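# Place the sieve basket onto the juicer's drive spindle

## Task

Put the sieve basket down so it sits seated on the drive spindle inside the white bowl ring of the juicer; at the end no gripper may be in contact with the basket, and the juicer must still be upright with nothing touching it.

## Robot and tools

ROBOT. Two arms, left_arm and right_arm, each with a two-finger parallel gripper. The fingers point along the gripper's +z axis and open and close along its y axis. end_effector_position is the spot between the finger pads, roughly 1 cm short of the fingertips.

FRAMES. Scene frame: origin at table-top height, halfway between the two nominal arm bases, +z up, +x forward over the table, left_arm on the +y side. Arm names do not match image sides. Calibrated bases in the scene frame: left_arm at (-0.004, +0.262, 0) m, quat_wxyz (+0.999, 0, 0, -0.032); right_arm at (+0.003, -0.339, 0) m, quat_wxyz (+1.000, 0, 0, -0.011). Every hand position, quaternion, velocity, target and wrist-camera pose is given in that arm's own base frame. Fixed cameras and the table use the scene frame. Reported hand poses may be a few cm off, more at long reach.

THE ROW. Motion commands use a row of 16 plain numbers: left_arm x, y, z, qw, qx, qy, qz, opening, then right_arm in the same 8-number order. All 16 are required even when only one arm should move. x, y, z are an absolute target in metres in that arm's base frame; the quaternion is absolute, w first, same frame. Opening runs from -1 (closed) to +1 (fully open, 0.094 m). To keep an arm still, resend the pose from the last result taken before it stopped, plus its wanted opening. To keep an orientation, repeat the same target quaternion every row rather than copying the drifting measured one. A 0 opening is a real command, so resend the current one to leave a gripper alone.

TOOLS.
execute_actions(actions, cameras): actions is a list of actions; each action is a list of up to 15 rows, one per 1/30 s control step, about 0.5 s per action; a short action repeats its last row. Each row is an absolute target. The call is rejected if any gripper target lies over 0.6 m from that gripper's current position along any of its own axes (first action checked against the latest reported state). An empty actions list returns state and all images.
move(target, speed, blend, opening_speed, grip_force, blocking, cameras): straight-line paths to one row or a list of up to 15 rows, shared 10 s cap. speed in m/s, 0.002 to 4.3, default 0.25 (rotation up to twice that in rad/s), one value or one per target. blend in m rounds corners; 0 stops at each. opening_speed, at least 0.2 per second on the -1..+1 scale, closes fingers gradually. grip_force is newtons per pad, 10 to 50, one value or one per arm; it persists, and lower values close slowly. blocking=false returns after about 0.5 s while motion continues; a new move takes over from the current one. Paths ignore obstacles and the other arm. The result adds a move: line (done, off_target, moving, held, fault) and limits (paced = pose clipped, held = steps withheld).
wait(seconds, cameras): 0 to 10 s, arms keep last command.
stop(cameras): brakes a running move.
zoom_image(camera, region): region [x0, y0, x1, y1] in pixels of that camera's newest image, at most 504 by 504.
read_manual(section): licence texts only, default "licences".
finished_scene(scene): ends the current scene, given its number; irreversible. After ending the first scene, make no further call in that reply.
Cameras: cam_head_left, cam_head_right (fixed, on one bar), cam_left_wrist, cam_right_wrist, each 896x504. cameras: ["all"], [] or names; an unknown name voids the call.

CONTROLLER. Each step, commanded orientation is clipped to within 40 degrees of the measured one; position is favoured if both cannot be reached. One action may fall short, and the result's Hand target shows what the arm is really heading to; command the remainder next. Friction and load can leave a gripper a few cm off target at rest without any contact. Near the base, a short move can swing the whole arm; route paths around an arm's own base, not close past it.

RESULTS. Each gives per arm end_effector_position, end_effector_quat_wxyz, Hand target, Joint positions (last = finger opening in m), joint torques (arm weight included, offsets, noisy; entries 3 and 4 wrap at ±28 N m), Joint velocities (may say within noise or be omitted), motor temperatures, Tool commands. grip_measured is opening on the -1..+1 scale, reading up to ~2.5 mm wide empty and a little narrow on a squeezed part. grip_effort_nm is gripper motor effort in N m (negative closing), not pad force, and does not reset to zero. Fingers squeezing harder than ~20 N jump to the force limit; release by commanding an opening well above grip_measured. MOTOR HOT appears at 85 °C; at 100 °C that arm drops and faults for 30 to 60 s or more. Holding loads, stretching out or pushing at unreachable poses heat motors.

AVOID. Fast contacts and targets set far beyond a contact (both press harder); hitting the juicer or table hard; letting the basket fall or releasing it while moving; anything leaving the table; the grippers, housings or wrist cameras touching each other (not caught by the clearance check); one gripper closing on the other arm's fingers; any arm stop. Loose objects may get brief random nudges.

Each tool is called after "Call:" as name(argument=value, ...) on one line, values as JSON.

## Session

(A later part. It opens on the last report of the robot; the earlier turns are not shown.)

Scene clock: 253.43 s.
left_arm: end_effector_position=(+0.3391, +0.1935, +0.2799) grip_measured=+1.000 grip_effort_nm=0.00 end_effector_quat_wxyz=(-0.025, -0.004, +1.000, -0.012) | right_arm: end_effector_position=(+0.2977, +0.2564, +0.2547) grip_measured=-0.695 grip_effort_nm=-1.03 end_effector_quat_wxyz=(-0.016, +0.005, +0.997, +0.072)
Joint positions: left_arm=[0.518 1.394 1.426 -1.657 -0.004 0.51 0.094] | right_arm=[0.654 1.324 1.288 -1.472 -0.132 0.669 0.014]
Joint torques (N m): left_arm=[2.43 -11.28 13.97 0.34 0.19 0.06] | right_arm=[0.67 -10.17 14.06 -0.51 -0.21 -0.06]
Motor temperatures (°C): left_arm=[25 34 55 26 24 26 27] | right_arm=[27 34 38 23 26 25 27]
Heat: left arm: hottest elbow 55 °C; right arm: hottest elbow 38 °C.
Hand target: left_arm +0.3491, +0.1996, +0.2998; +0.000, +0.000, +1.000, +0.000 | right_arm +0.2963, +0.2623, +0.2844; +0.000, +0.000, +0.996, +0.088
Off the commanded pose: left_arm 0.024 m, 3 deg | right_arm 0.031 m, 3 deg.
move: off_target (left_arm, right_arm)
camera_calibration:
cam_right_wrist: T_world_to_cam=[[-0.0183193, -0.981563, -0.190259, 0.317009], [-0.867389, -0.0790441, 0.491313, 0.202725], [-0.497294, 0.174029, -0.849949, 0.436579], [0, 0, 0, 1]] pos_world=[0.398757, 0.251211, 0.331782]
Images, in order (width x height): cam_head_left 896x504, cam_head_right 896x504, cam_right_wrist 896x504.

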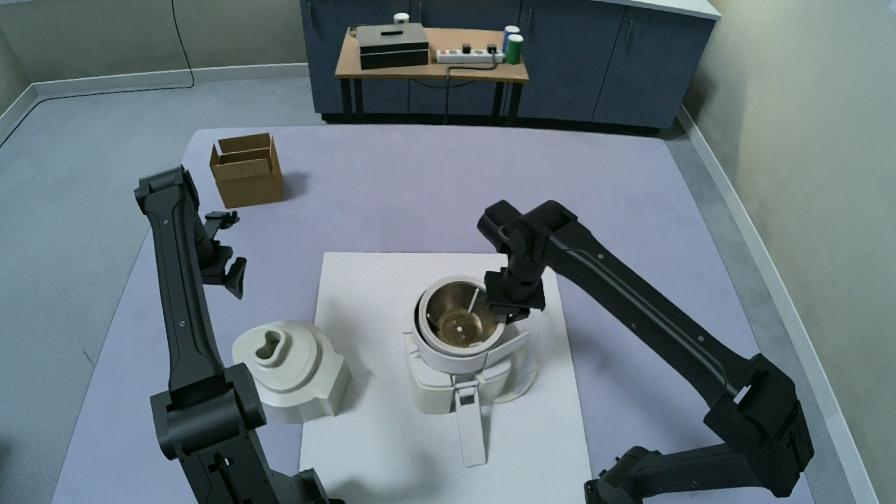

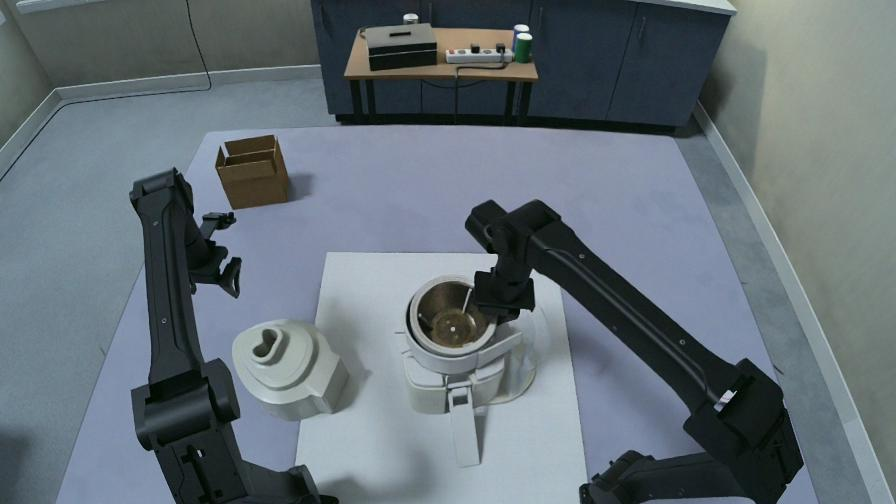

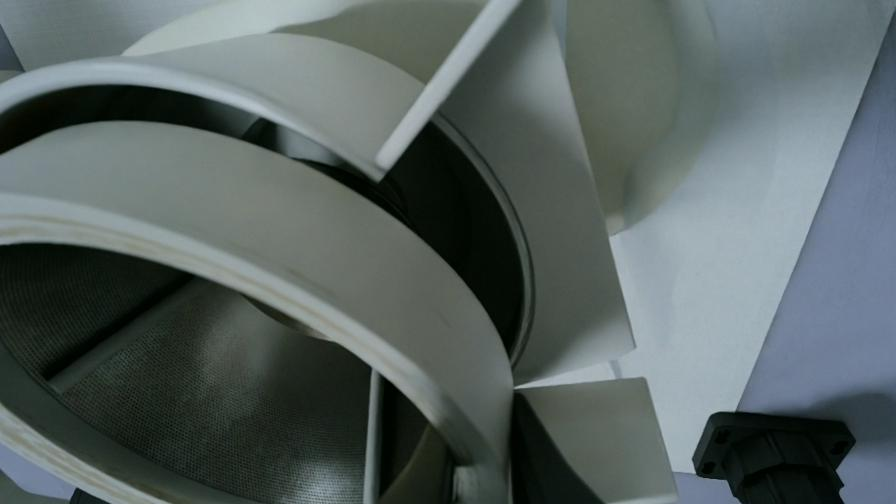

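Call:
move(target=[0.35,0.2,0.3,0,0,1,0,1,0.293,0.261,0.30,-0.1214,0.0106,0.9887,0.0866,-0.95], speed=0.08, cameras=["cam_head_left","cam_head_right","cam_right_wrist"])

Call:
zoom_image(camera="cam_head_right", region=[370, 220, 570, 420])

Call:
zoom_image(camera="cam_head_left", region=[370, 220, 570, 420])

Scene clock: 273.47 s.
left_arm: end_effector_position=(+0.3391, +0.1935, +0.2799) grip_measured=+1.000 grip_effort_nm=0.00 end_effector_quat_wxyz=(-0.025, -0.004, +1.000, -0.012) | right_arm: end_effector_position=(+0.2771, +0.2536, +0.2718) grip_measured=-0.695 grip_effort_nm=-1.03 end_effector_quat_wxyz=(-0.135, +0.019, +0.988, +0.071)
Joint positions: left_arm=[0.518 1.394 1.426 -1.657 -0.004 0.51 0.094] | right_arm=[0.617 1.398 1.387 -1.696 -0.274 0.636 0.014]
Joint torques (N m): left_arm=[1.79 -11.05 13.93 0.34 0.2 0.04] | right_arm=[-1.9 -9.05 15.76 -0.09 -0.4 -0.26]
Motor temperatures (°C): left_arm=[25 34 55 26 24 26 27] | right_arm=[27 34 42 23 26 25 28]
Heat: left arm: hottest elbow 55 °C; right arm: hottest elbow 42 °C.
Hand target: left_arm +0.3491, +0.1996, +0.2998; +0.000, +0.000, +1.000, +0.000 | right_arm +0.2915, +0.2599, +0.2993; -0.110, +0.012, +0.989, +0.094
Off the commanded pose: left_arm 0.024 m, 3 deg | right_arm 0.033 m, 3 deg.
joint sent to its limit (right arm) — joint 4 (wrist pitch), lower limit. The joint targets still meet the commanded pose.
move: off_target (left_arm, right_arm)
camera_calibration:
cam_right_wrist: T_world_to_cam=[[-0.0722824, -0.980978, -0.18016, 0.32916], [-0.726727, -0.0719149, 0.683152, 0.0833397], [-0.683113, 0.180307, -0.707705, 0.452555], [0, 0, 0, 1]] pos_world=[0.393504, 0.247293, 0.322643]
Images, in order (width x height): cam_head_left 896x504, cam_head_right 896x504, cam_right_wrist 896x504.

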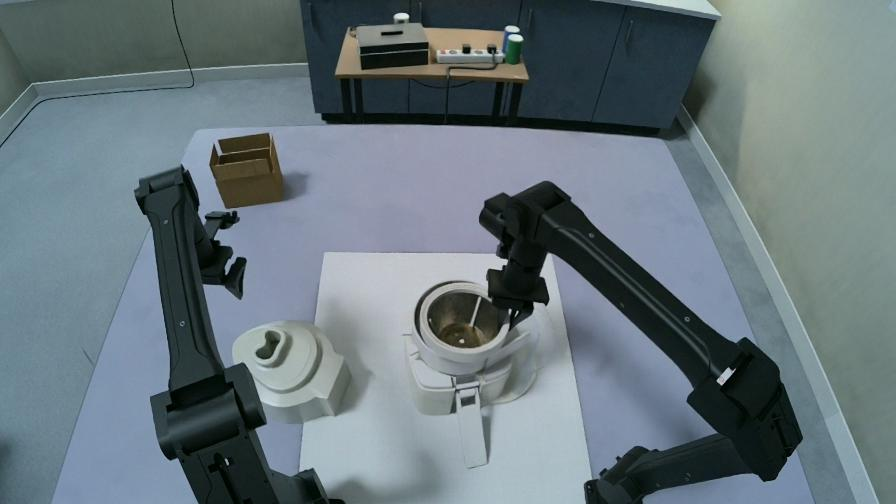

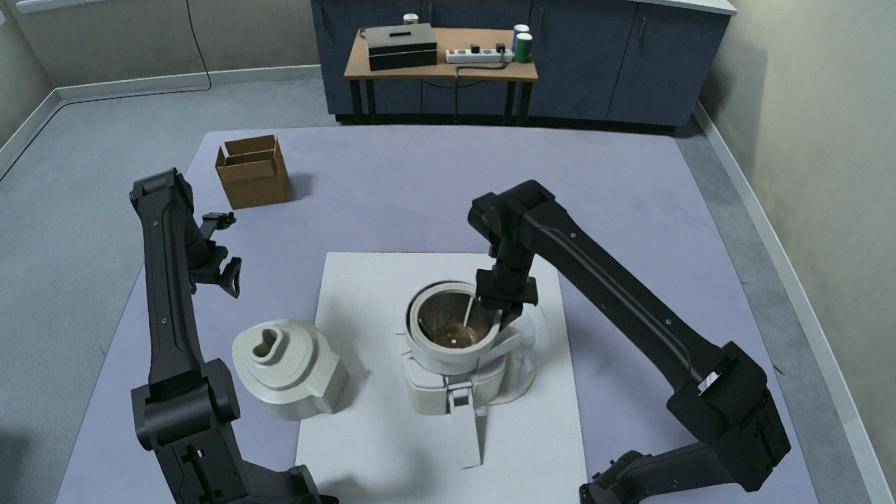

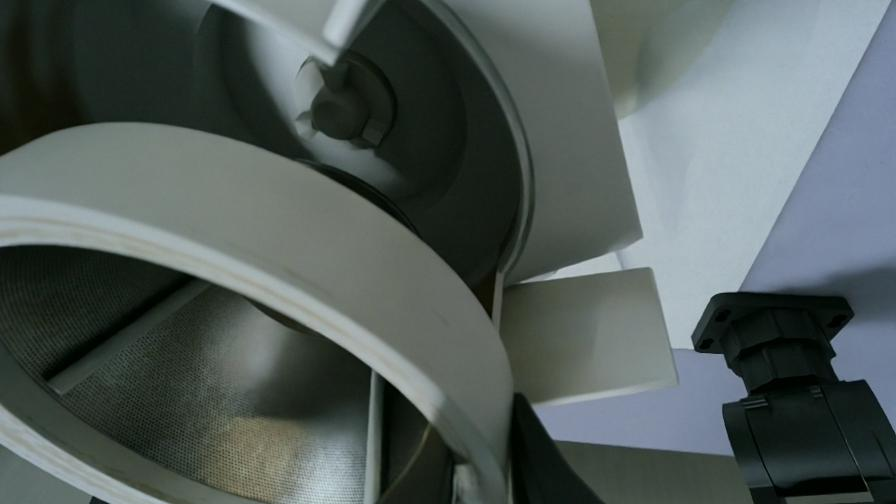

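Scaled by 2.520 from the camera's 896x504 image, which has a finer 1280x720 frame.

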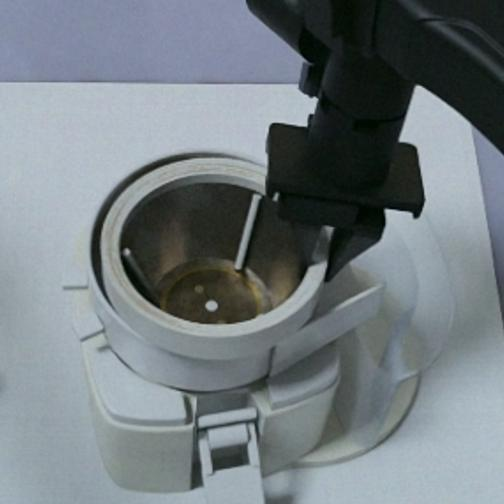

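Scaled by 2.520 from the camera's 896x504 image, which has a finer 1280x720 frame.

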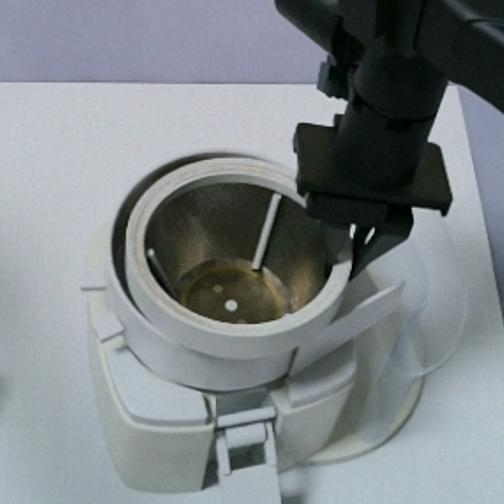

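Call:
move(target=[0.35,0.2,0.3,0,0,1,0,1,0.310,0.267,0.282,-0.1214,0.0106,0.9887,0.0866,-0.95], speed=0.08, cameras=["cam_head_left","cam_head_right","cam_right_wrist"])

Call:
zoom_image(camera="cam_head_right", region=[370, 220, 570, 420])

Call:
zoom_image(camera="cam_head_left", region=[370, 220, 570, 420])

Scene clock: 284.73 s.
left_arm: end_effector_position=(+0.3391, +0.1935, +0.2799) grip_measured=+1.000 grip_effort_nm=0.00 end_effector_quat_wxyz=(-0.025, -0.004, +1.000, -0.012) | right_arm: end_effector_position=(+0.2901, +0.2580, +0.2577) grip_measured=-0.695 grip_effort_nm=-1.03 end_effector_quat_wxyz=(-0.150, +0.018, +0.987, +0.063)
Joint positions: left_arm=[0.518 1.394 1.426 -1.657 -0.004 0.51 0.094] | right_arm=[0.605 1.456 1.406 -1.696 -0.277 0.617 0.014]
Joint torques (N m): left_arm=[2.08 -11.16 13.9 0.39 0.19 0.05] | right_arm=[-1.38 -10.05 15.28 0.4 -0.27 -0.28]
Motor temperatures (°C): left_arm=[25 34 56 26 24 26 27] | right_arm=[27 34 43 23 26 25 28]
Heat: left arm: hottest elbow 56 °C; right arm: hottest elbow 43 °C.
Hand target: left_arm +0.3491, +0.1996, +0.2998; +0.000, +0.000, +1.000, +0.000 | right_arm +0.3085, +0.2659, +0.2821; -0.121, +0.011, +0.989, +0.087
Off the commanded pose: left_arm 0.024 m, 3 deg | right_arm 0.033 m, 4 deg.
move: off_target (left_arm, right_arm)
camera_calibration:
cam_right_wrist: T_world_to_cam=[[-0.0720459, -0.98397, -0.163131, 0.32823], [-0.704882, -0.0654846, 0.706295, 0.0888008], [-0.705656, 0.165874, -0.688865, 0.45615], [0, 0, 0, 1]] pos_world=[0.408127, 0.253121, 0.305051]
Images, in order (width x height): cam_head_left 896x504, cam_head_right 896x504, cam_right_wrist 896x504.

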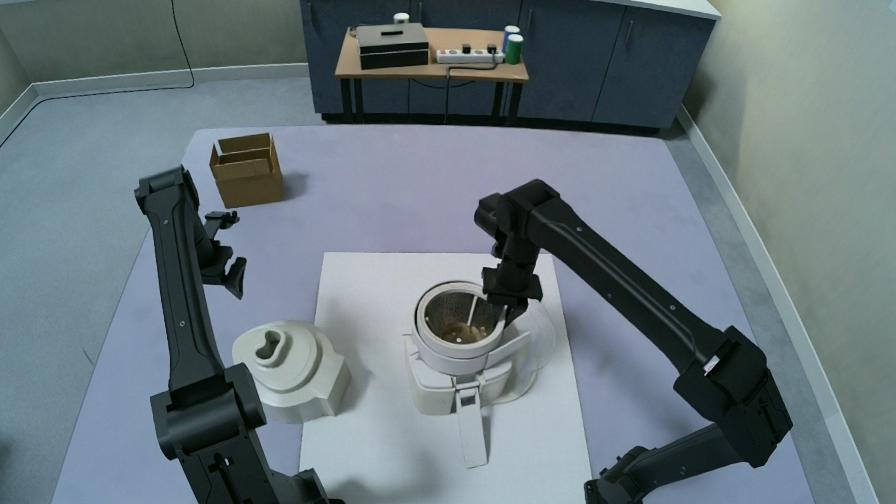

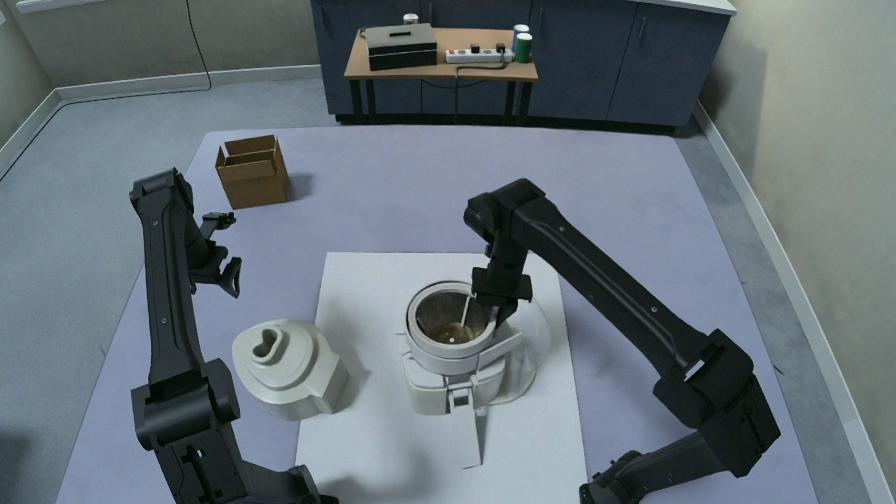

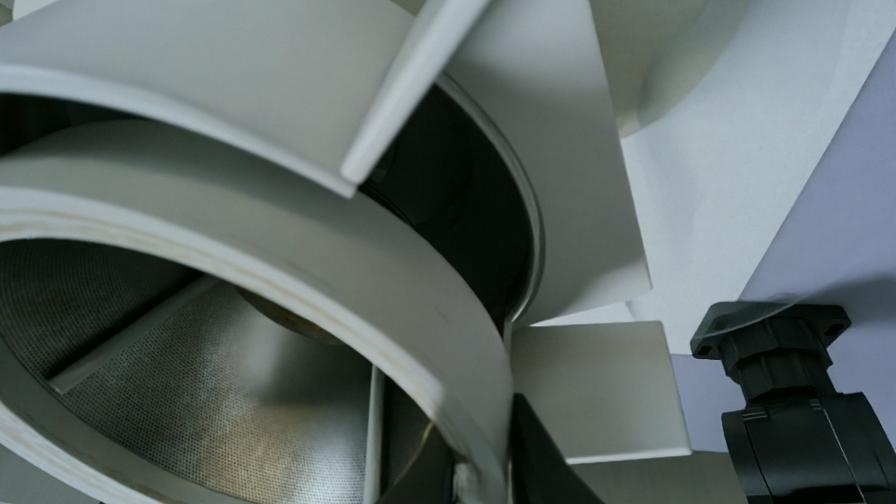

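Scaled by 2.520 from the camera's 896x504 image, which has a finer 1280x720 frame.

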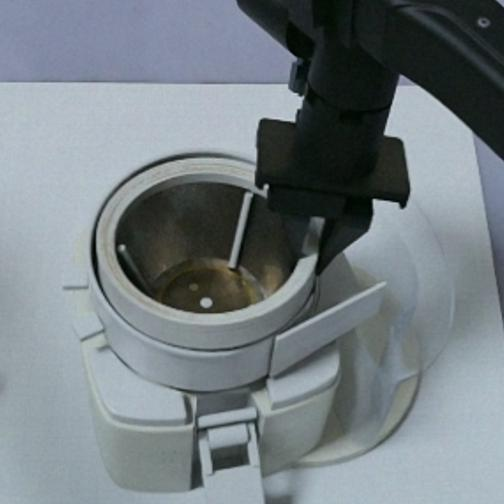

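Scaled by 2.520 from the camera's 896x504 image, which has a finer 1280x720 frame.

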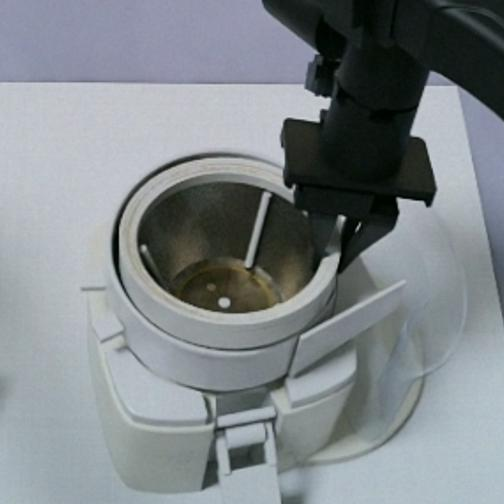

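Call:
move(target=[[0.35,0.2,0.3,0,0,1,0,1,0.320,0.271,0.282,-0.1214,0.0106,0.9887,0.0866,-0.95],[0.35,0.2,0.3,0,0,1,0,1,0.319,0.271,0.255,-0.1214,0.0106,0.9887,0.0866,-0.95]], speed=0.06, cameras=["cam_head_left","cam_head_right","cam_right_wrist"])

Call:
zoom_image(camera="cam_head_right", region=[370, 220, 570, 420])

Call:
zoom_image(camera="cam_head_left", region=[370, 220, 570, 420])

Scene clock: 293.60 s.
left_arm: end_effector_position=(+0.3391, +0.1935, +0.2799) grip_measured=+1.000 grip_effort_nm=0.00 end_effector_quat_wxyz=(-0.025, -0.004, +1.000, -0.012) | right_arm: end_effector_position=(+0.3048, +0.2645, +0.2540) grip_measured=-0.695 grip_effort_nm=-1.03 end_effector_quat_wxyz=(-0.141, +0.011, +0.988, +0.066)
Joint positions: left_arm=[0.518 1.394 1.426 -1.657 -0.004 0.51 0.094] | right_arm=[0.6 1.487 1.432 -1.675 -0.271 0.602 0.014]
Joint torques (N m): left_arm=[2.14 -11.16 13.71 0.31 0.22 0.02] | right_arm=[-1.49 -10.4 10.22 2.29 -0.51 -0.11]
Motor temperatures (°C): left_arm=[25 34 56 25 24 26 27] | right_arm=[27 33 45 23 26 25 28]
Heat: left arm: hottest elbow 56 °C; right arm: hottest elbow 45 °C.
Hand target: left_arm +0.3491, +0.1996, +0.2998; +0.000, +0.000, +1.000, +0.000 | right_arm +0.3187, +0.2706, +0.2553; -0.121, +0.011, +0.989, +0.086
Off the commanded pose: left_arm 0.024 m, 3 deg | right_arm 0.016 m, 3 deg.
move: off_target (left_arm, right_arm)
camera_calibration:
cam_right_wrist: T_world_to_cam=[[-0.0581885, -0.98319, -0.173064, 0.33313], [-0.717394, -0.0793733, 0.692131, 0.113262], [-0.694233, 0.164429, -0.700716, 0.462735], [0, 0, 0, 1]] pos_world=[0.421884, 0.260433, 0.303507]
Images, in order (width x height): cam_head_left 896x504, cam_head_right 896x504, cam_right_wrist 896x504.

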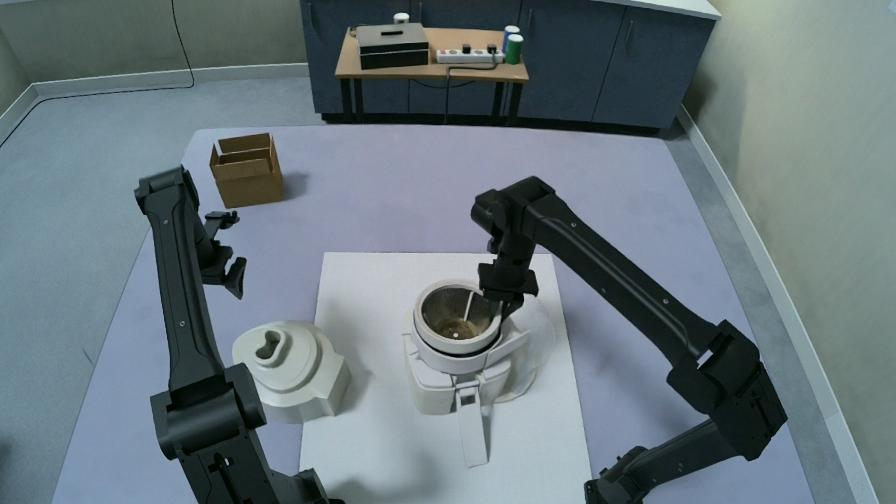

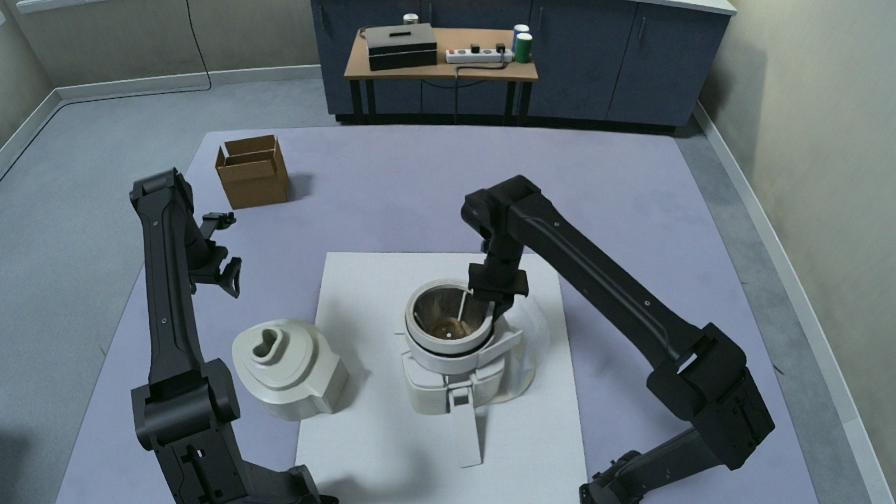

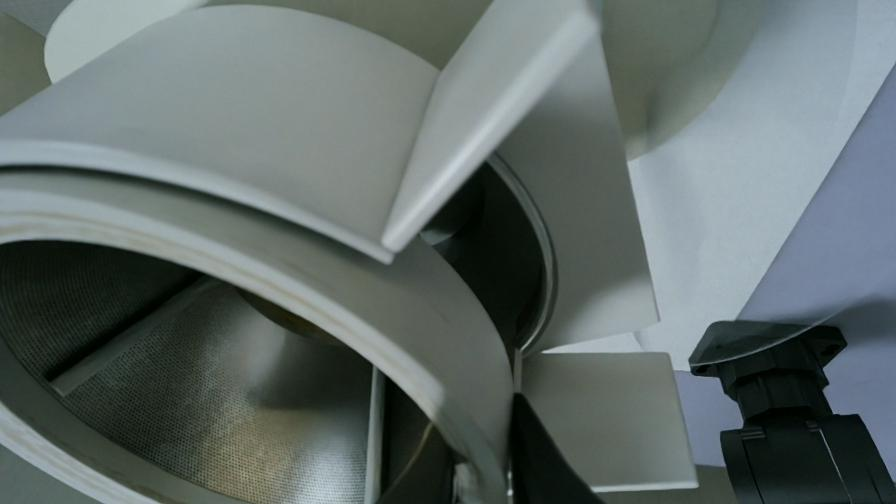

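Scaled by 2.520 from the camera's 896x504 image, which has a finer 1280x720 frame.

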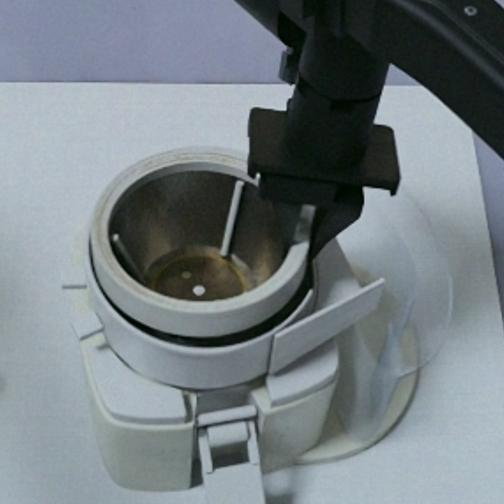

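Scaled by 2.520 from the camera's 896x504 image, which has a finer 1280x720 frame.

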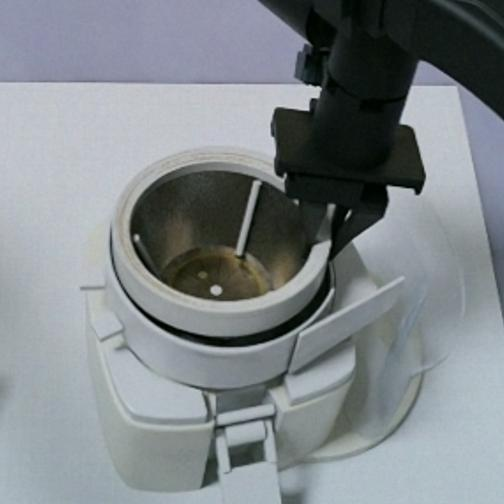

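Call:
move(target=[0.35,0.2,0.3,0,0,1,0,1,0.316,0.268,0.232,-0.1214,0.0106,0.9887,0.0866,-0.95], speed=0.05, cameras=["cam_head_left","cam_head_right","cam_right_wrist"])

Call:
zoom_image(camera="cam_head_right", region=[370, 220, 570, 420])

Call:
zoom_image(camera="cam_head_left", region=[370, 220, 570, 420])

Scene clock: 299.83 s.
left_arm: end_effector_position=(+0.3391, +0.1935, +0.2799) grip_measured=+1.000 grip_effort_nm=0.00 end_effector_quat_wxyz=(-0.025, -0.004, +1.000, -0.012) | right_arm: end_effector_position=(+0.3066, +0.2657, +0.2332) grip_measured=-0.695 grip_effort_nm=-1.03 end_effector_quat_wxyz=(-0.134, +0.002, +0.988, +0.074)
Joint positions: left_arm=[0.518 1.394 1.426 -1.657 -0.004 0.51 0.094] | right_arm=[0.599 1.487 1.378 -1.605 -0.273 0.584 0.014]
Joint torques (N m): left_arm=[1.85 -10.93 13.83 0.51 0.18 0.03] | right_arm=[-1.2 -10.52 9.1 2.03 -0.43 0.01]
Motor temperatures (°C): left_arm=[25 34 56 25 24 26 27] | right_arm=[27 33 44 23 26 25 28]
Heat: left arm: hottest elbow 56 °C; right arm: hottest elbow 44 °C.
Hand target: left_arm +0.3491, +0.1996, +0.2998; +0.000, +0.000, +1.000, +0.000 | right_arm +0.3158, +0.2678, +0.2322; -0.122, +0.010, +0.989, +0.086
Off the commanded pose: left_arm 0.024 m, 3 deg | right_arm 0.010 m, 2 deg.
move: off_target (left_arm)
camera_calibration:
cam_right_wrist: T_world_to_cam=[[-0.0402537, -0.980966, -0.18996, 0.328693], [-0.726184, -0.101863, 0.679912, 0.140609], [-0.686321, 0.165315, -0.708262, 0.448327], [0, 0, 0, 1]] pos_world=[0.423036, 0.262645, 0.284369]
Images, in order (width x height): cam_head_left 896x504, cam_head_right 896x504, cam_right_wrist 896x504.

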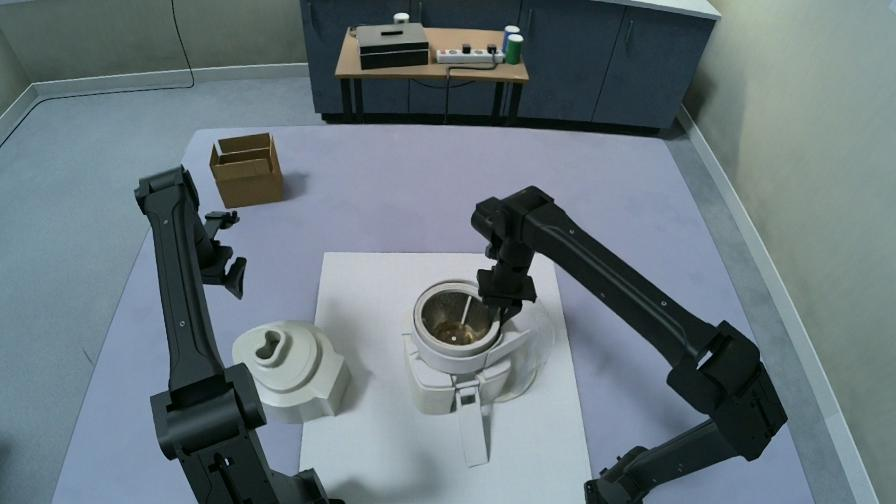

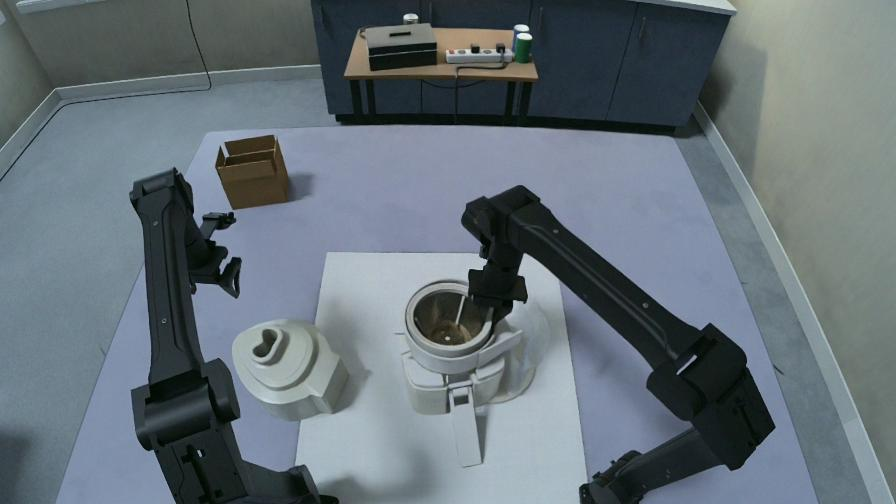

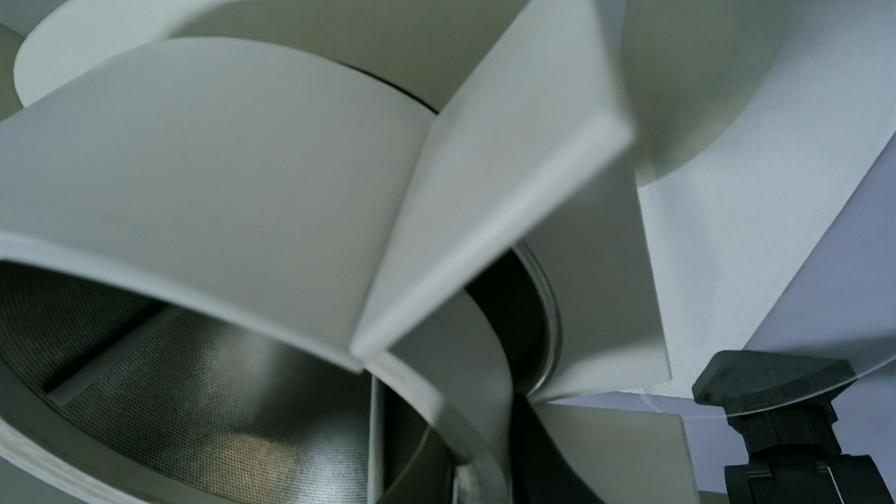

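Scaled by 2.520 from the camera's 896x504 image, which has a finer 1280x720 frame.

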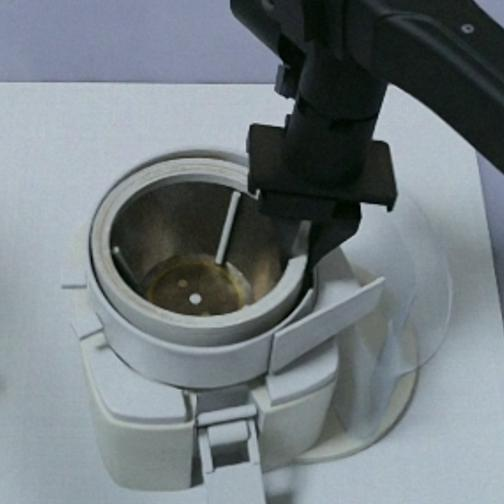

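Scaled by 2.520 from the camera's 896x504 image, which has a finer 1280x720 frame.

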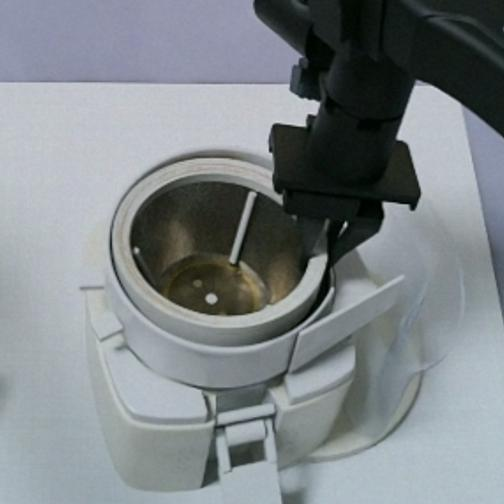

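Call:
move(target=[0.35,0.2,0.3,0,0,1,0,1,0.310,0.265,0.212,-0.1214,0.0106,0.9887,0.0866,-0.95], speed=0.05, cameras=["cam_head_left","cam_head_right","cam_right_wrist"])

Call:
zoom_image(camera="cam_head_right", region=[370, 220, 570, 420])

Call:
zoom_image(camera="cam_head_left", region=[370, 220, 570, 420])

Scene clock: 305.77 s.
left_arm: end_effector_position=(+0.3391, +0.1935, +0.2799) grip_measured=+1.000 grip_effort_nm=0.00 end_effector_quat_wxyz=(-0.025, -0.004, +1.000, -0.012) | right_arm: end_effector_position=(+0.3063, +0.2666, +0.2224) grip_measured=-0.696 grip_effort_nm=-1.03 end_effector_quat_wxyz=(-0.122, +0.000, +0.989, +0.087)
Joint positions: left_arm=[0.518 1.394 1.426 -1.657 -0.004 0.51 0.094] | right_arm=[0.598 1.468 1.331 -1.54 -0.281 0.584 0.014]
Joint torques (N m): left_arm=[2.26 -11.69 13.81 0.27 0.15 0.09] | right_arm=[-1.32 -9.93 7.76 1.66 -0.11 0.03]
Motor temperatures (°C): left_arm=[25 34 56 25 24 26 27] | right_arm=[27 34 44 23 26 25 28]
Heat: left arm: hottest elbow 56 °C; right arm: hottest elbow 44 °C.
Hand target: left_arm +0.3491, +0.1996, +0.2998; +0.000, +0.000, +1.000, +0.000 | right_arm +0.3099, +0.2649, +0.2122; -0.121, +0.011, +0.989, +0.087
Off the commanded pose: left_arm 0.024 m, 3 deg | right_arm 0.011 m, 1 deg.
move: off_target (left_arm, right_arm)
camera_calibration:
cam_right_wrist: T_world_to_cam=[[-0.0371875, -0.975431, -0.217142, 0.331156], [-0.743196, -0.118264, 0.658539, 0.162162], [-0.668039, 0.185869, -0.720539, 0.431974], [0, 0, 0, 1]] pos_world=[0.421409, 0.261908, 0.276372]
Images, in order (width x height): cam_head_left 896x504, cam_head_right 896x504, cam_right_wrist 896x504.

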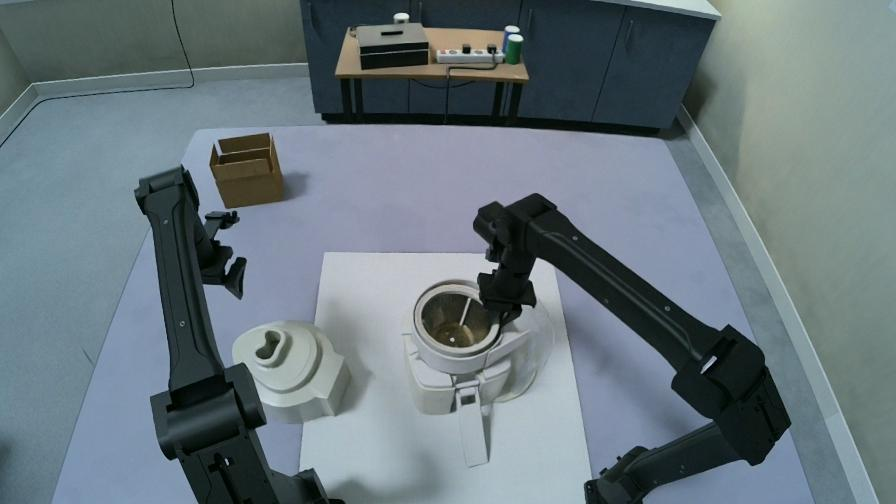

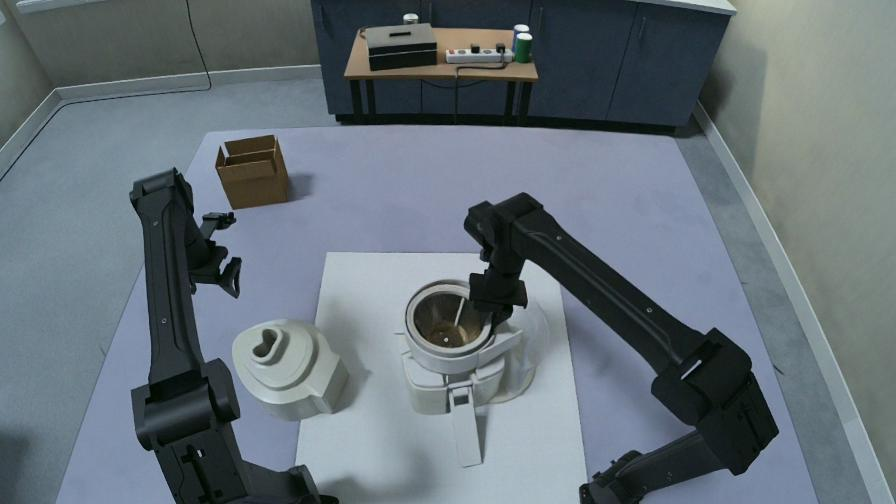

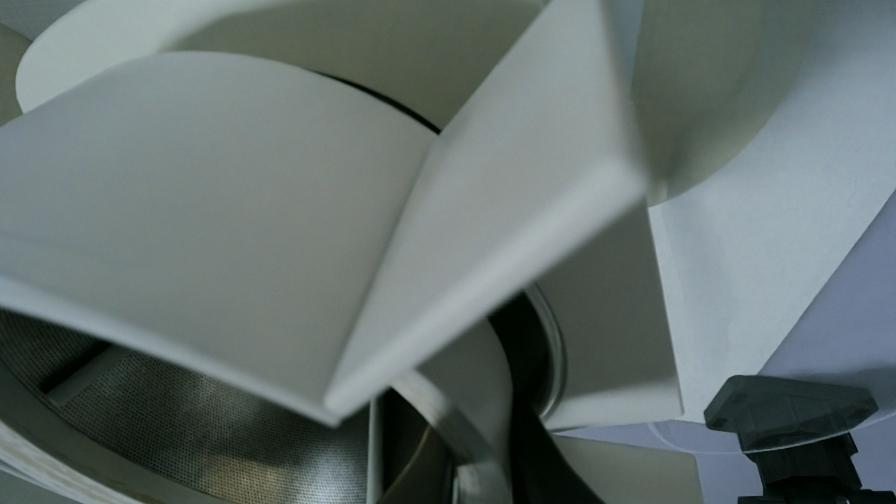

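Scaled by 2.520 from the camera's 896x504 image, which has a finer 1280x720 frame.

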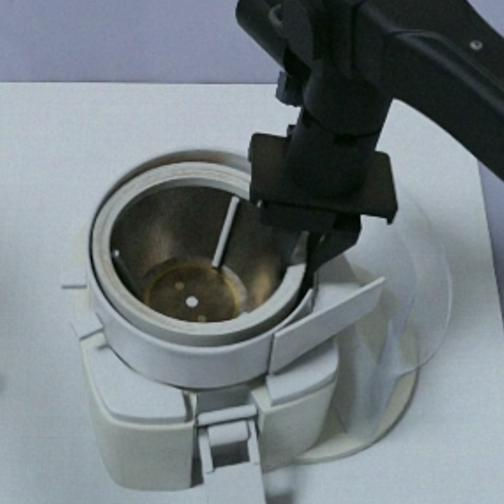

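Scaled by 2.520 from the camera's 896x504 image, which has a finer 1280x720 frame.

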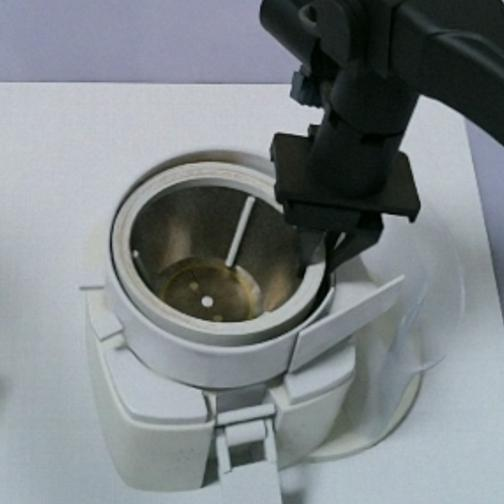

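Call:
move(target=[[0.35,0.2,0.3,0,0,1,0,1,0.308,0.263,0.235,-0.1477,0.0052,0.9884,0.0345,-0.95],[0.35,0.2,0.3,0,0,1,0,1,0.308,0.263,0.206,-0.1477,0.0052,0.9884,0.0345,-0.95]], speed=0.05, cameras=["cam_head_left","cam_head_right"])

Call:
zoom_image(camera="cam_head_right", region=[370, 220, 570, 420])

Call:
zoom_image(camera="cam_head_left", region=[370, 220, 570, 420])

Scene clock: 319.43 s.
left_arm: end_effector_position=(+0.3391, +0.1935, +0.2799) grip_measured=+1.000 grip_effort_nm=0.00 end_effector_quat_wxyz=(-0.025, -0.004, +1.000, -0.012) | right_arm: end_effector_position=(+0.3084, +0.2601, +0.2211) grip_measured=-0.696 grip_effort_nm=-1.03 end_effector_quat_wxyz=(-0.142, +0.007, +0.989, +0.044)
Joint positions: left_arm=[0.518 1.394 1.426 -1.657 -0.004 0.51 0.094] | right_arm=[0.602 1.515 1.377 -1.621 -0.234 0.593 0.014]
Joint torques (N m): left_arm=[1.55 -11.16 13.83 0.32 0.18 0.1] | right_arm=[0.32 -9.58 7.75 1.13 0.21 -0.01]
Motor temperatures (°C): left_arm=[25 34 56 25 24 26 27] | right_arm=[27 34 42 23 26 25 28]
Heat: left arm: hottest elbow 56 °C; right arm: hottest elbow 42 °C.
Hand target: left_arm +0.3491, +0.1996, +0.2998; +0.000, +0.000, +1.000, +0.000 | right_arm +0.3077, +0.2627, +0.2062; -0.148, +0.005, +0.988, +0.034
Off the commanded pose: left_arm 0.024 m, 3 deg | right_arm 0.015 m, 1 deg.
move: off_target (left_arm, right_arm)
Images, in order (width x height): cam_head_left 896x504, cam_head_right 896x504.

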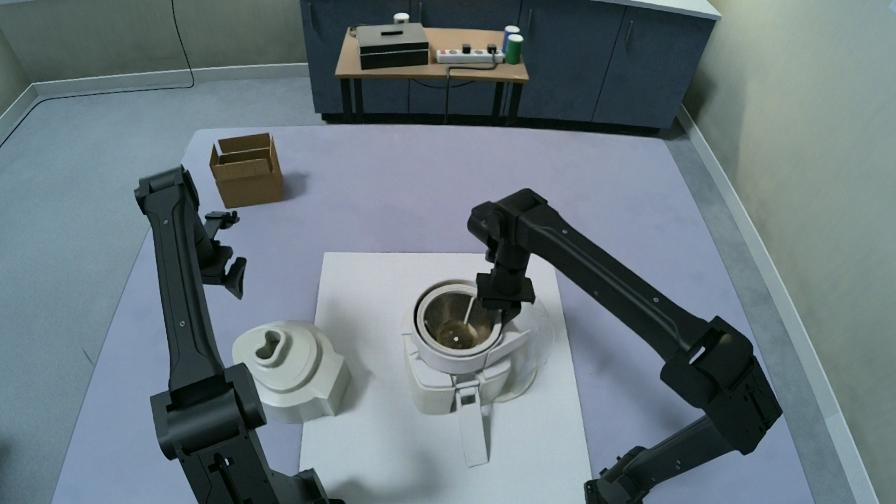

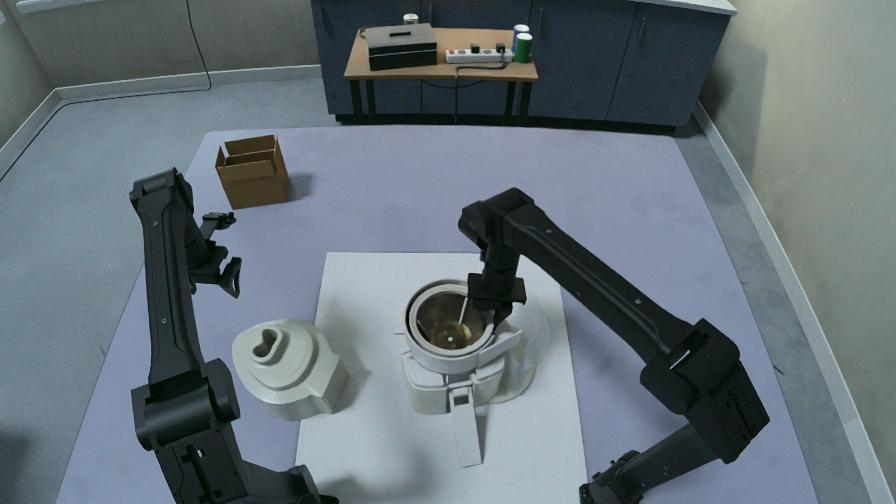

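Scaled by 2.520 from the camera's 896x504 image, which has a finer 1280x720 frame.

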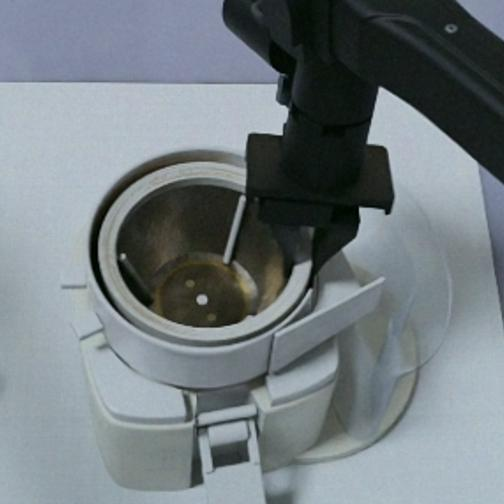

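Scaled by 2.520 from the camera's 896x504 image, which has a finer 1280x720 frame.

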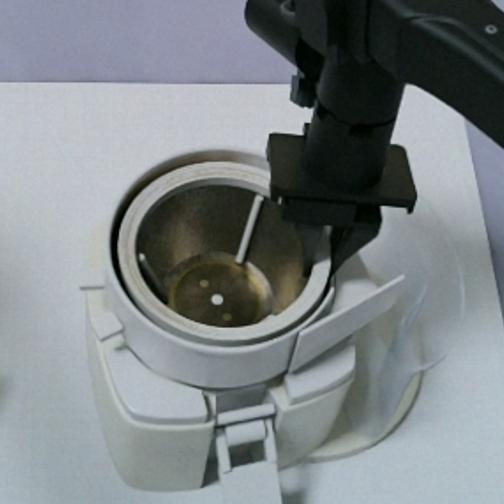

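Call:
move(target=[0.35,0.2,0.3,0,0,1,0,1,0.308,0.264,0.190,-0.1477,0.0052,0.9884,0.0345,-0.95], speed=0.05, cameras=["cam_head_left","cam_head_right","cam_right_wrist"])

Call:
zoom_image(camera="cam_head_right", region=[390, 260, 510, 380])

Scene clock: 334.23 s.
left_arm: end_effector_position=(+0.3391, +0.1935, +0.2799) grip_measured=+1.000 grip_effort_nm=0.00 end_effector_quat_wxyz=(-0.025, -0.004, +1.000, -0.012) | right_arm: end_effector_position=(+0.3085, +0.2619, +0.2127) grip_measured=-0.696 grip_effort_nm=-1.03 end_effector_quat_wxyz=(-0.139, +0.004, +0.989, +0.045)
Joint positions: left_arm=[0.518 1.394 1.426 -1.657 -0.004 0.51 0.094] | right_arm=[0.606 1.517 1.358 -1.592 -0.232 0.593 0.014]
Joint torques (N m): left_arm=[2.32 -10.87 13.57 0.28 0.19 0.07] | right_arm=[0.21 -9.17 6.64 1.84 0.13 -0.01]
Motor temperatures (°C): left_arm=[25 34 57 25 24 26 27] | right_arm=[27 34 40 23 26 25 28]
Heat: left arm: hottest elbow 57 °C; right arm: hottest elbow 40 °C.
Hand target: left_arm +0.3491, +0.1996, +0.2998; +0.000, +0.000, +1.000, +0.000 | right_arm +0.3073, +0.2634, +0.1906; -0.148, +0.005, +0.988, +0.034
Off the commanded pose: left_arm 0.024 m, 3 deg | right_arm 0.023 m, 2 deg.
move: off_target (left_arm, right_arm)
camera_calibration:
cam_right_wrist: T_world_to_cam=[[-0.0371286, -0.99036, -0.133452, 0.310573], [-0.7194, -0.0662009, 0.691434, 0.141617], [-0.693603, 0.121677, -0.710006, 0.449862], [0, 0, 0, 1]] pos_world=[0.425436, 0.262216, 0.262933]
Images, in order (width x height): cam_head_left 896x504, cam_head_right 896x504, cam_right_wrist 896x504.

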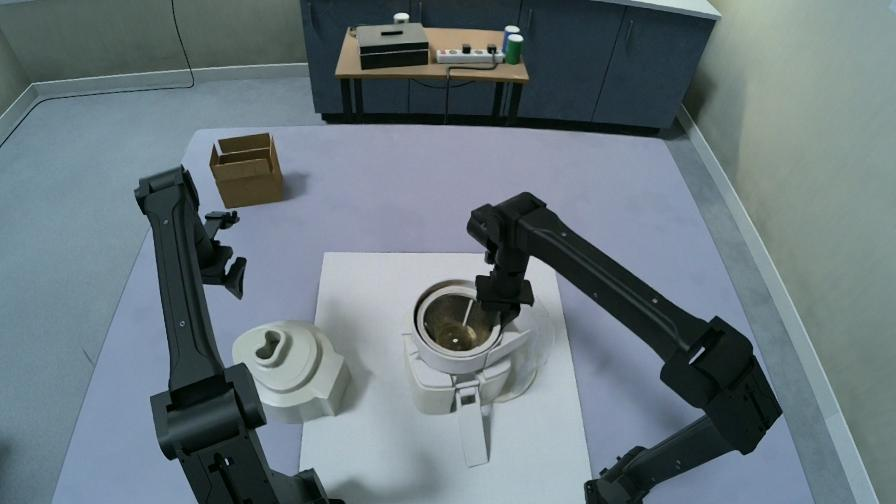

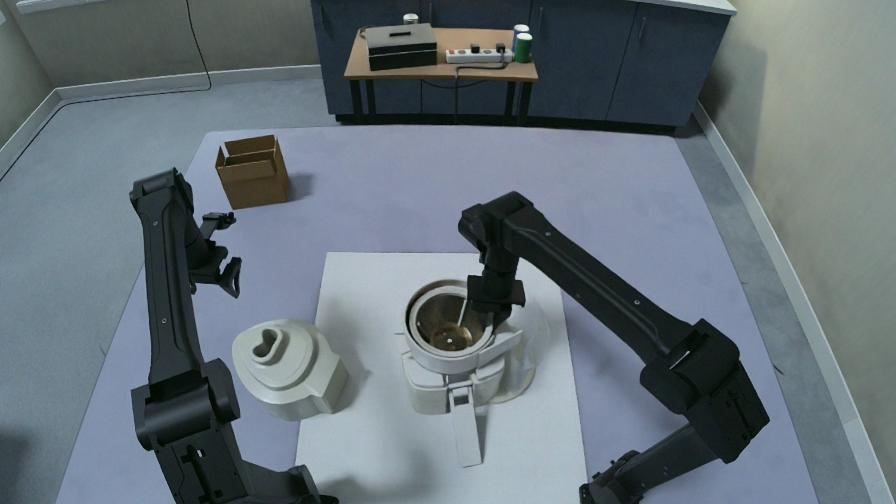

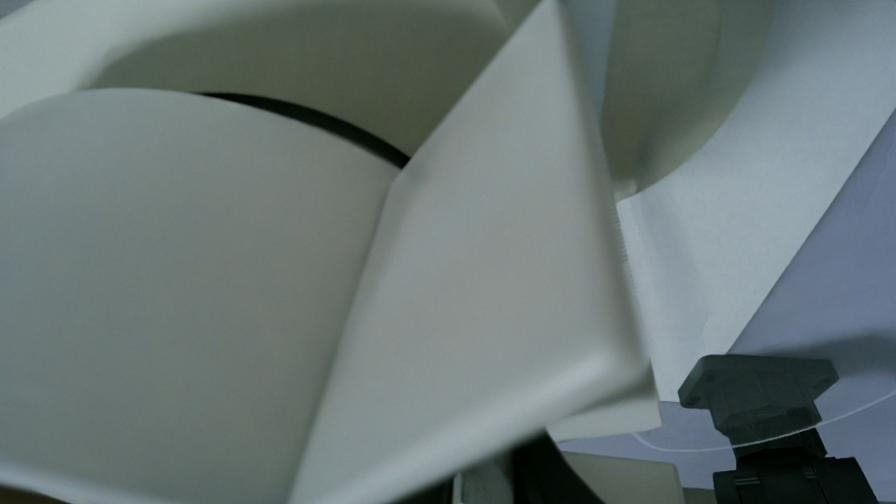

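Scaled by 4.200 from the camera's 896x504 image, which has a finer 1280x720 frame.

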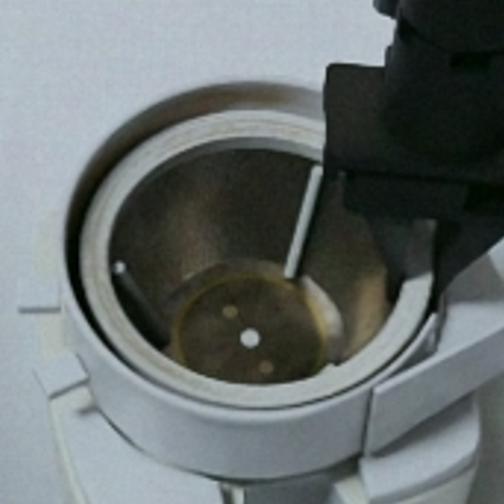

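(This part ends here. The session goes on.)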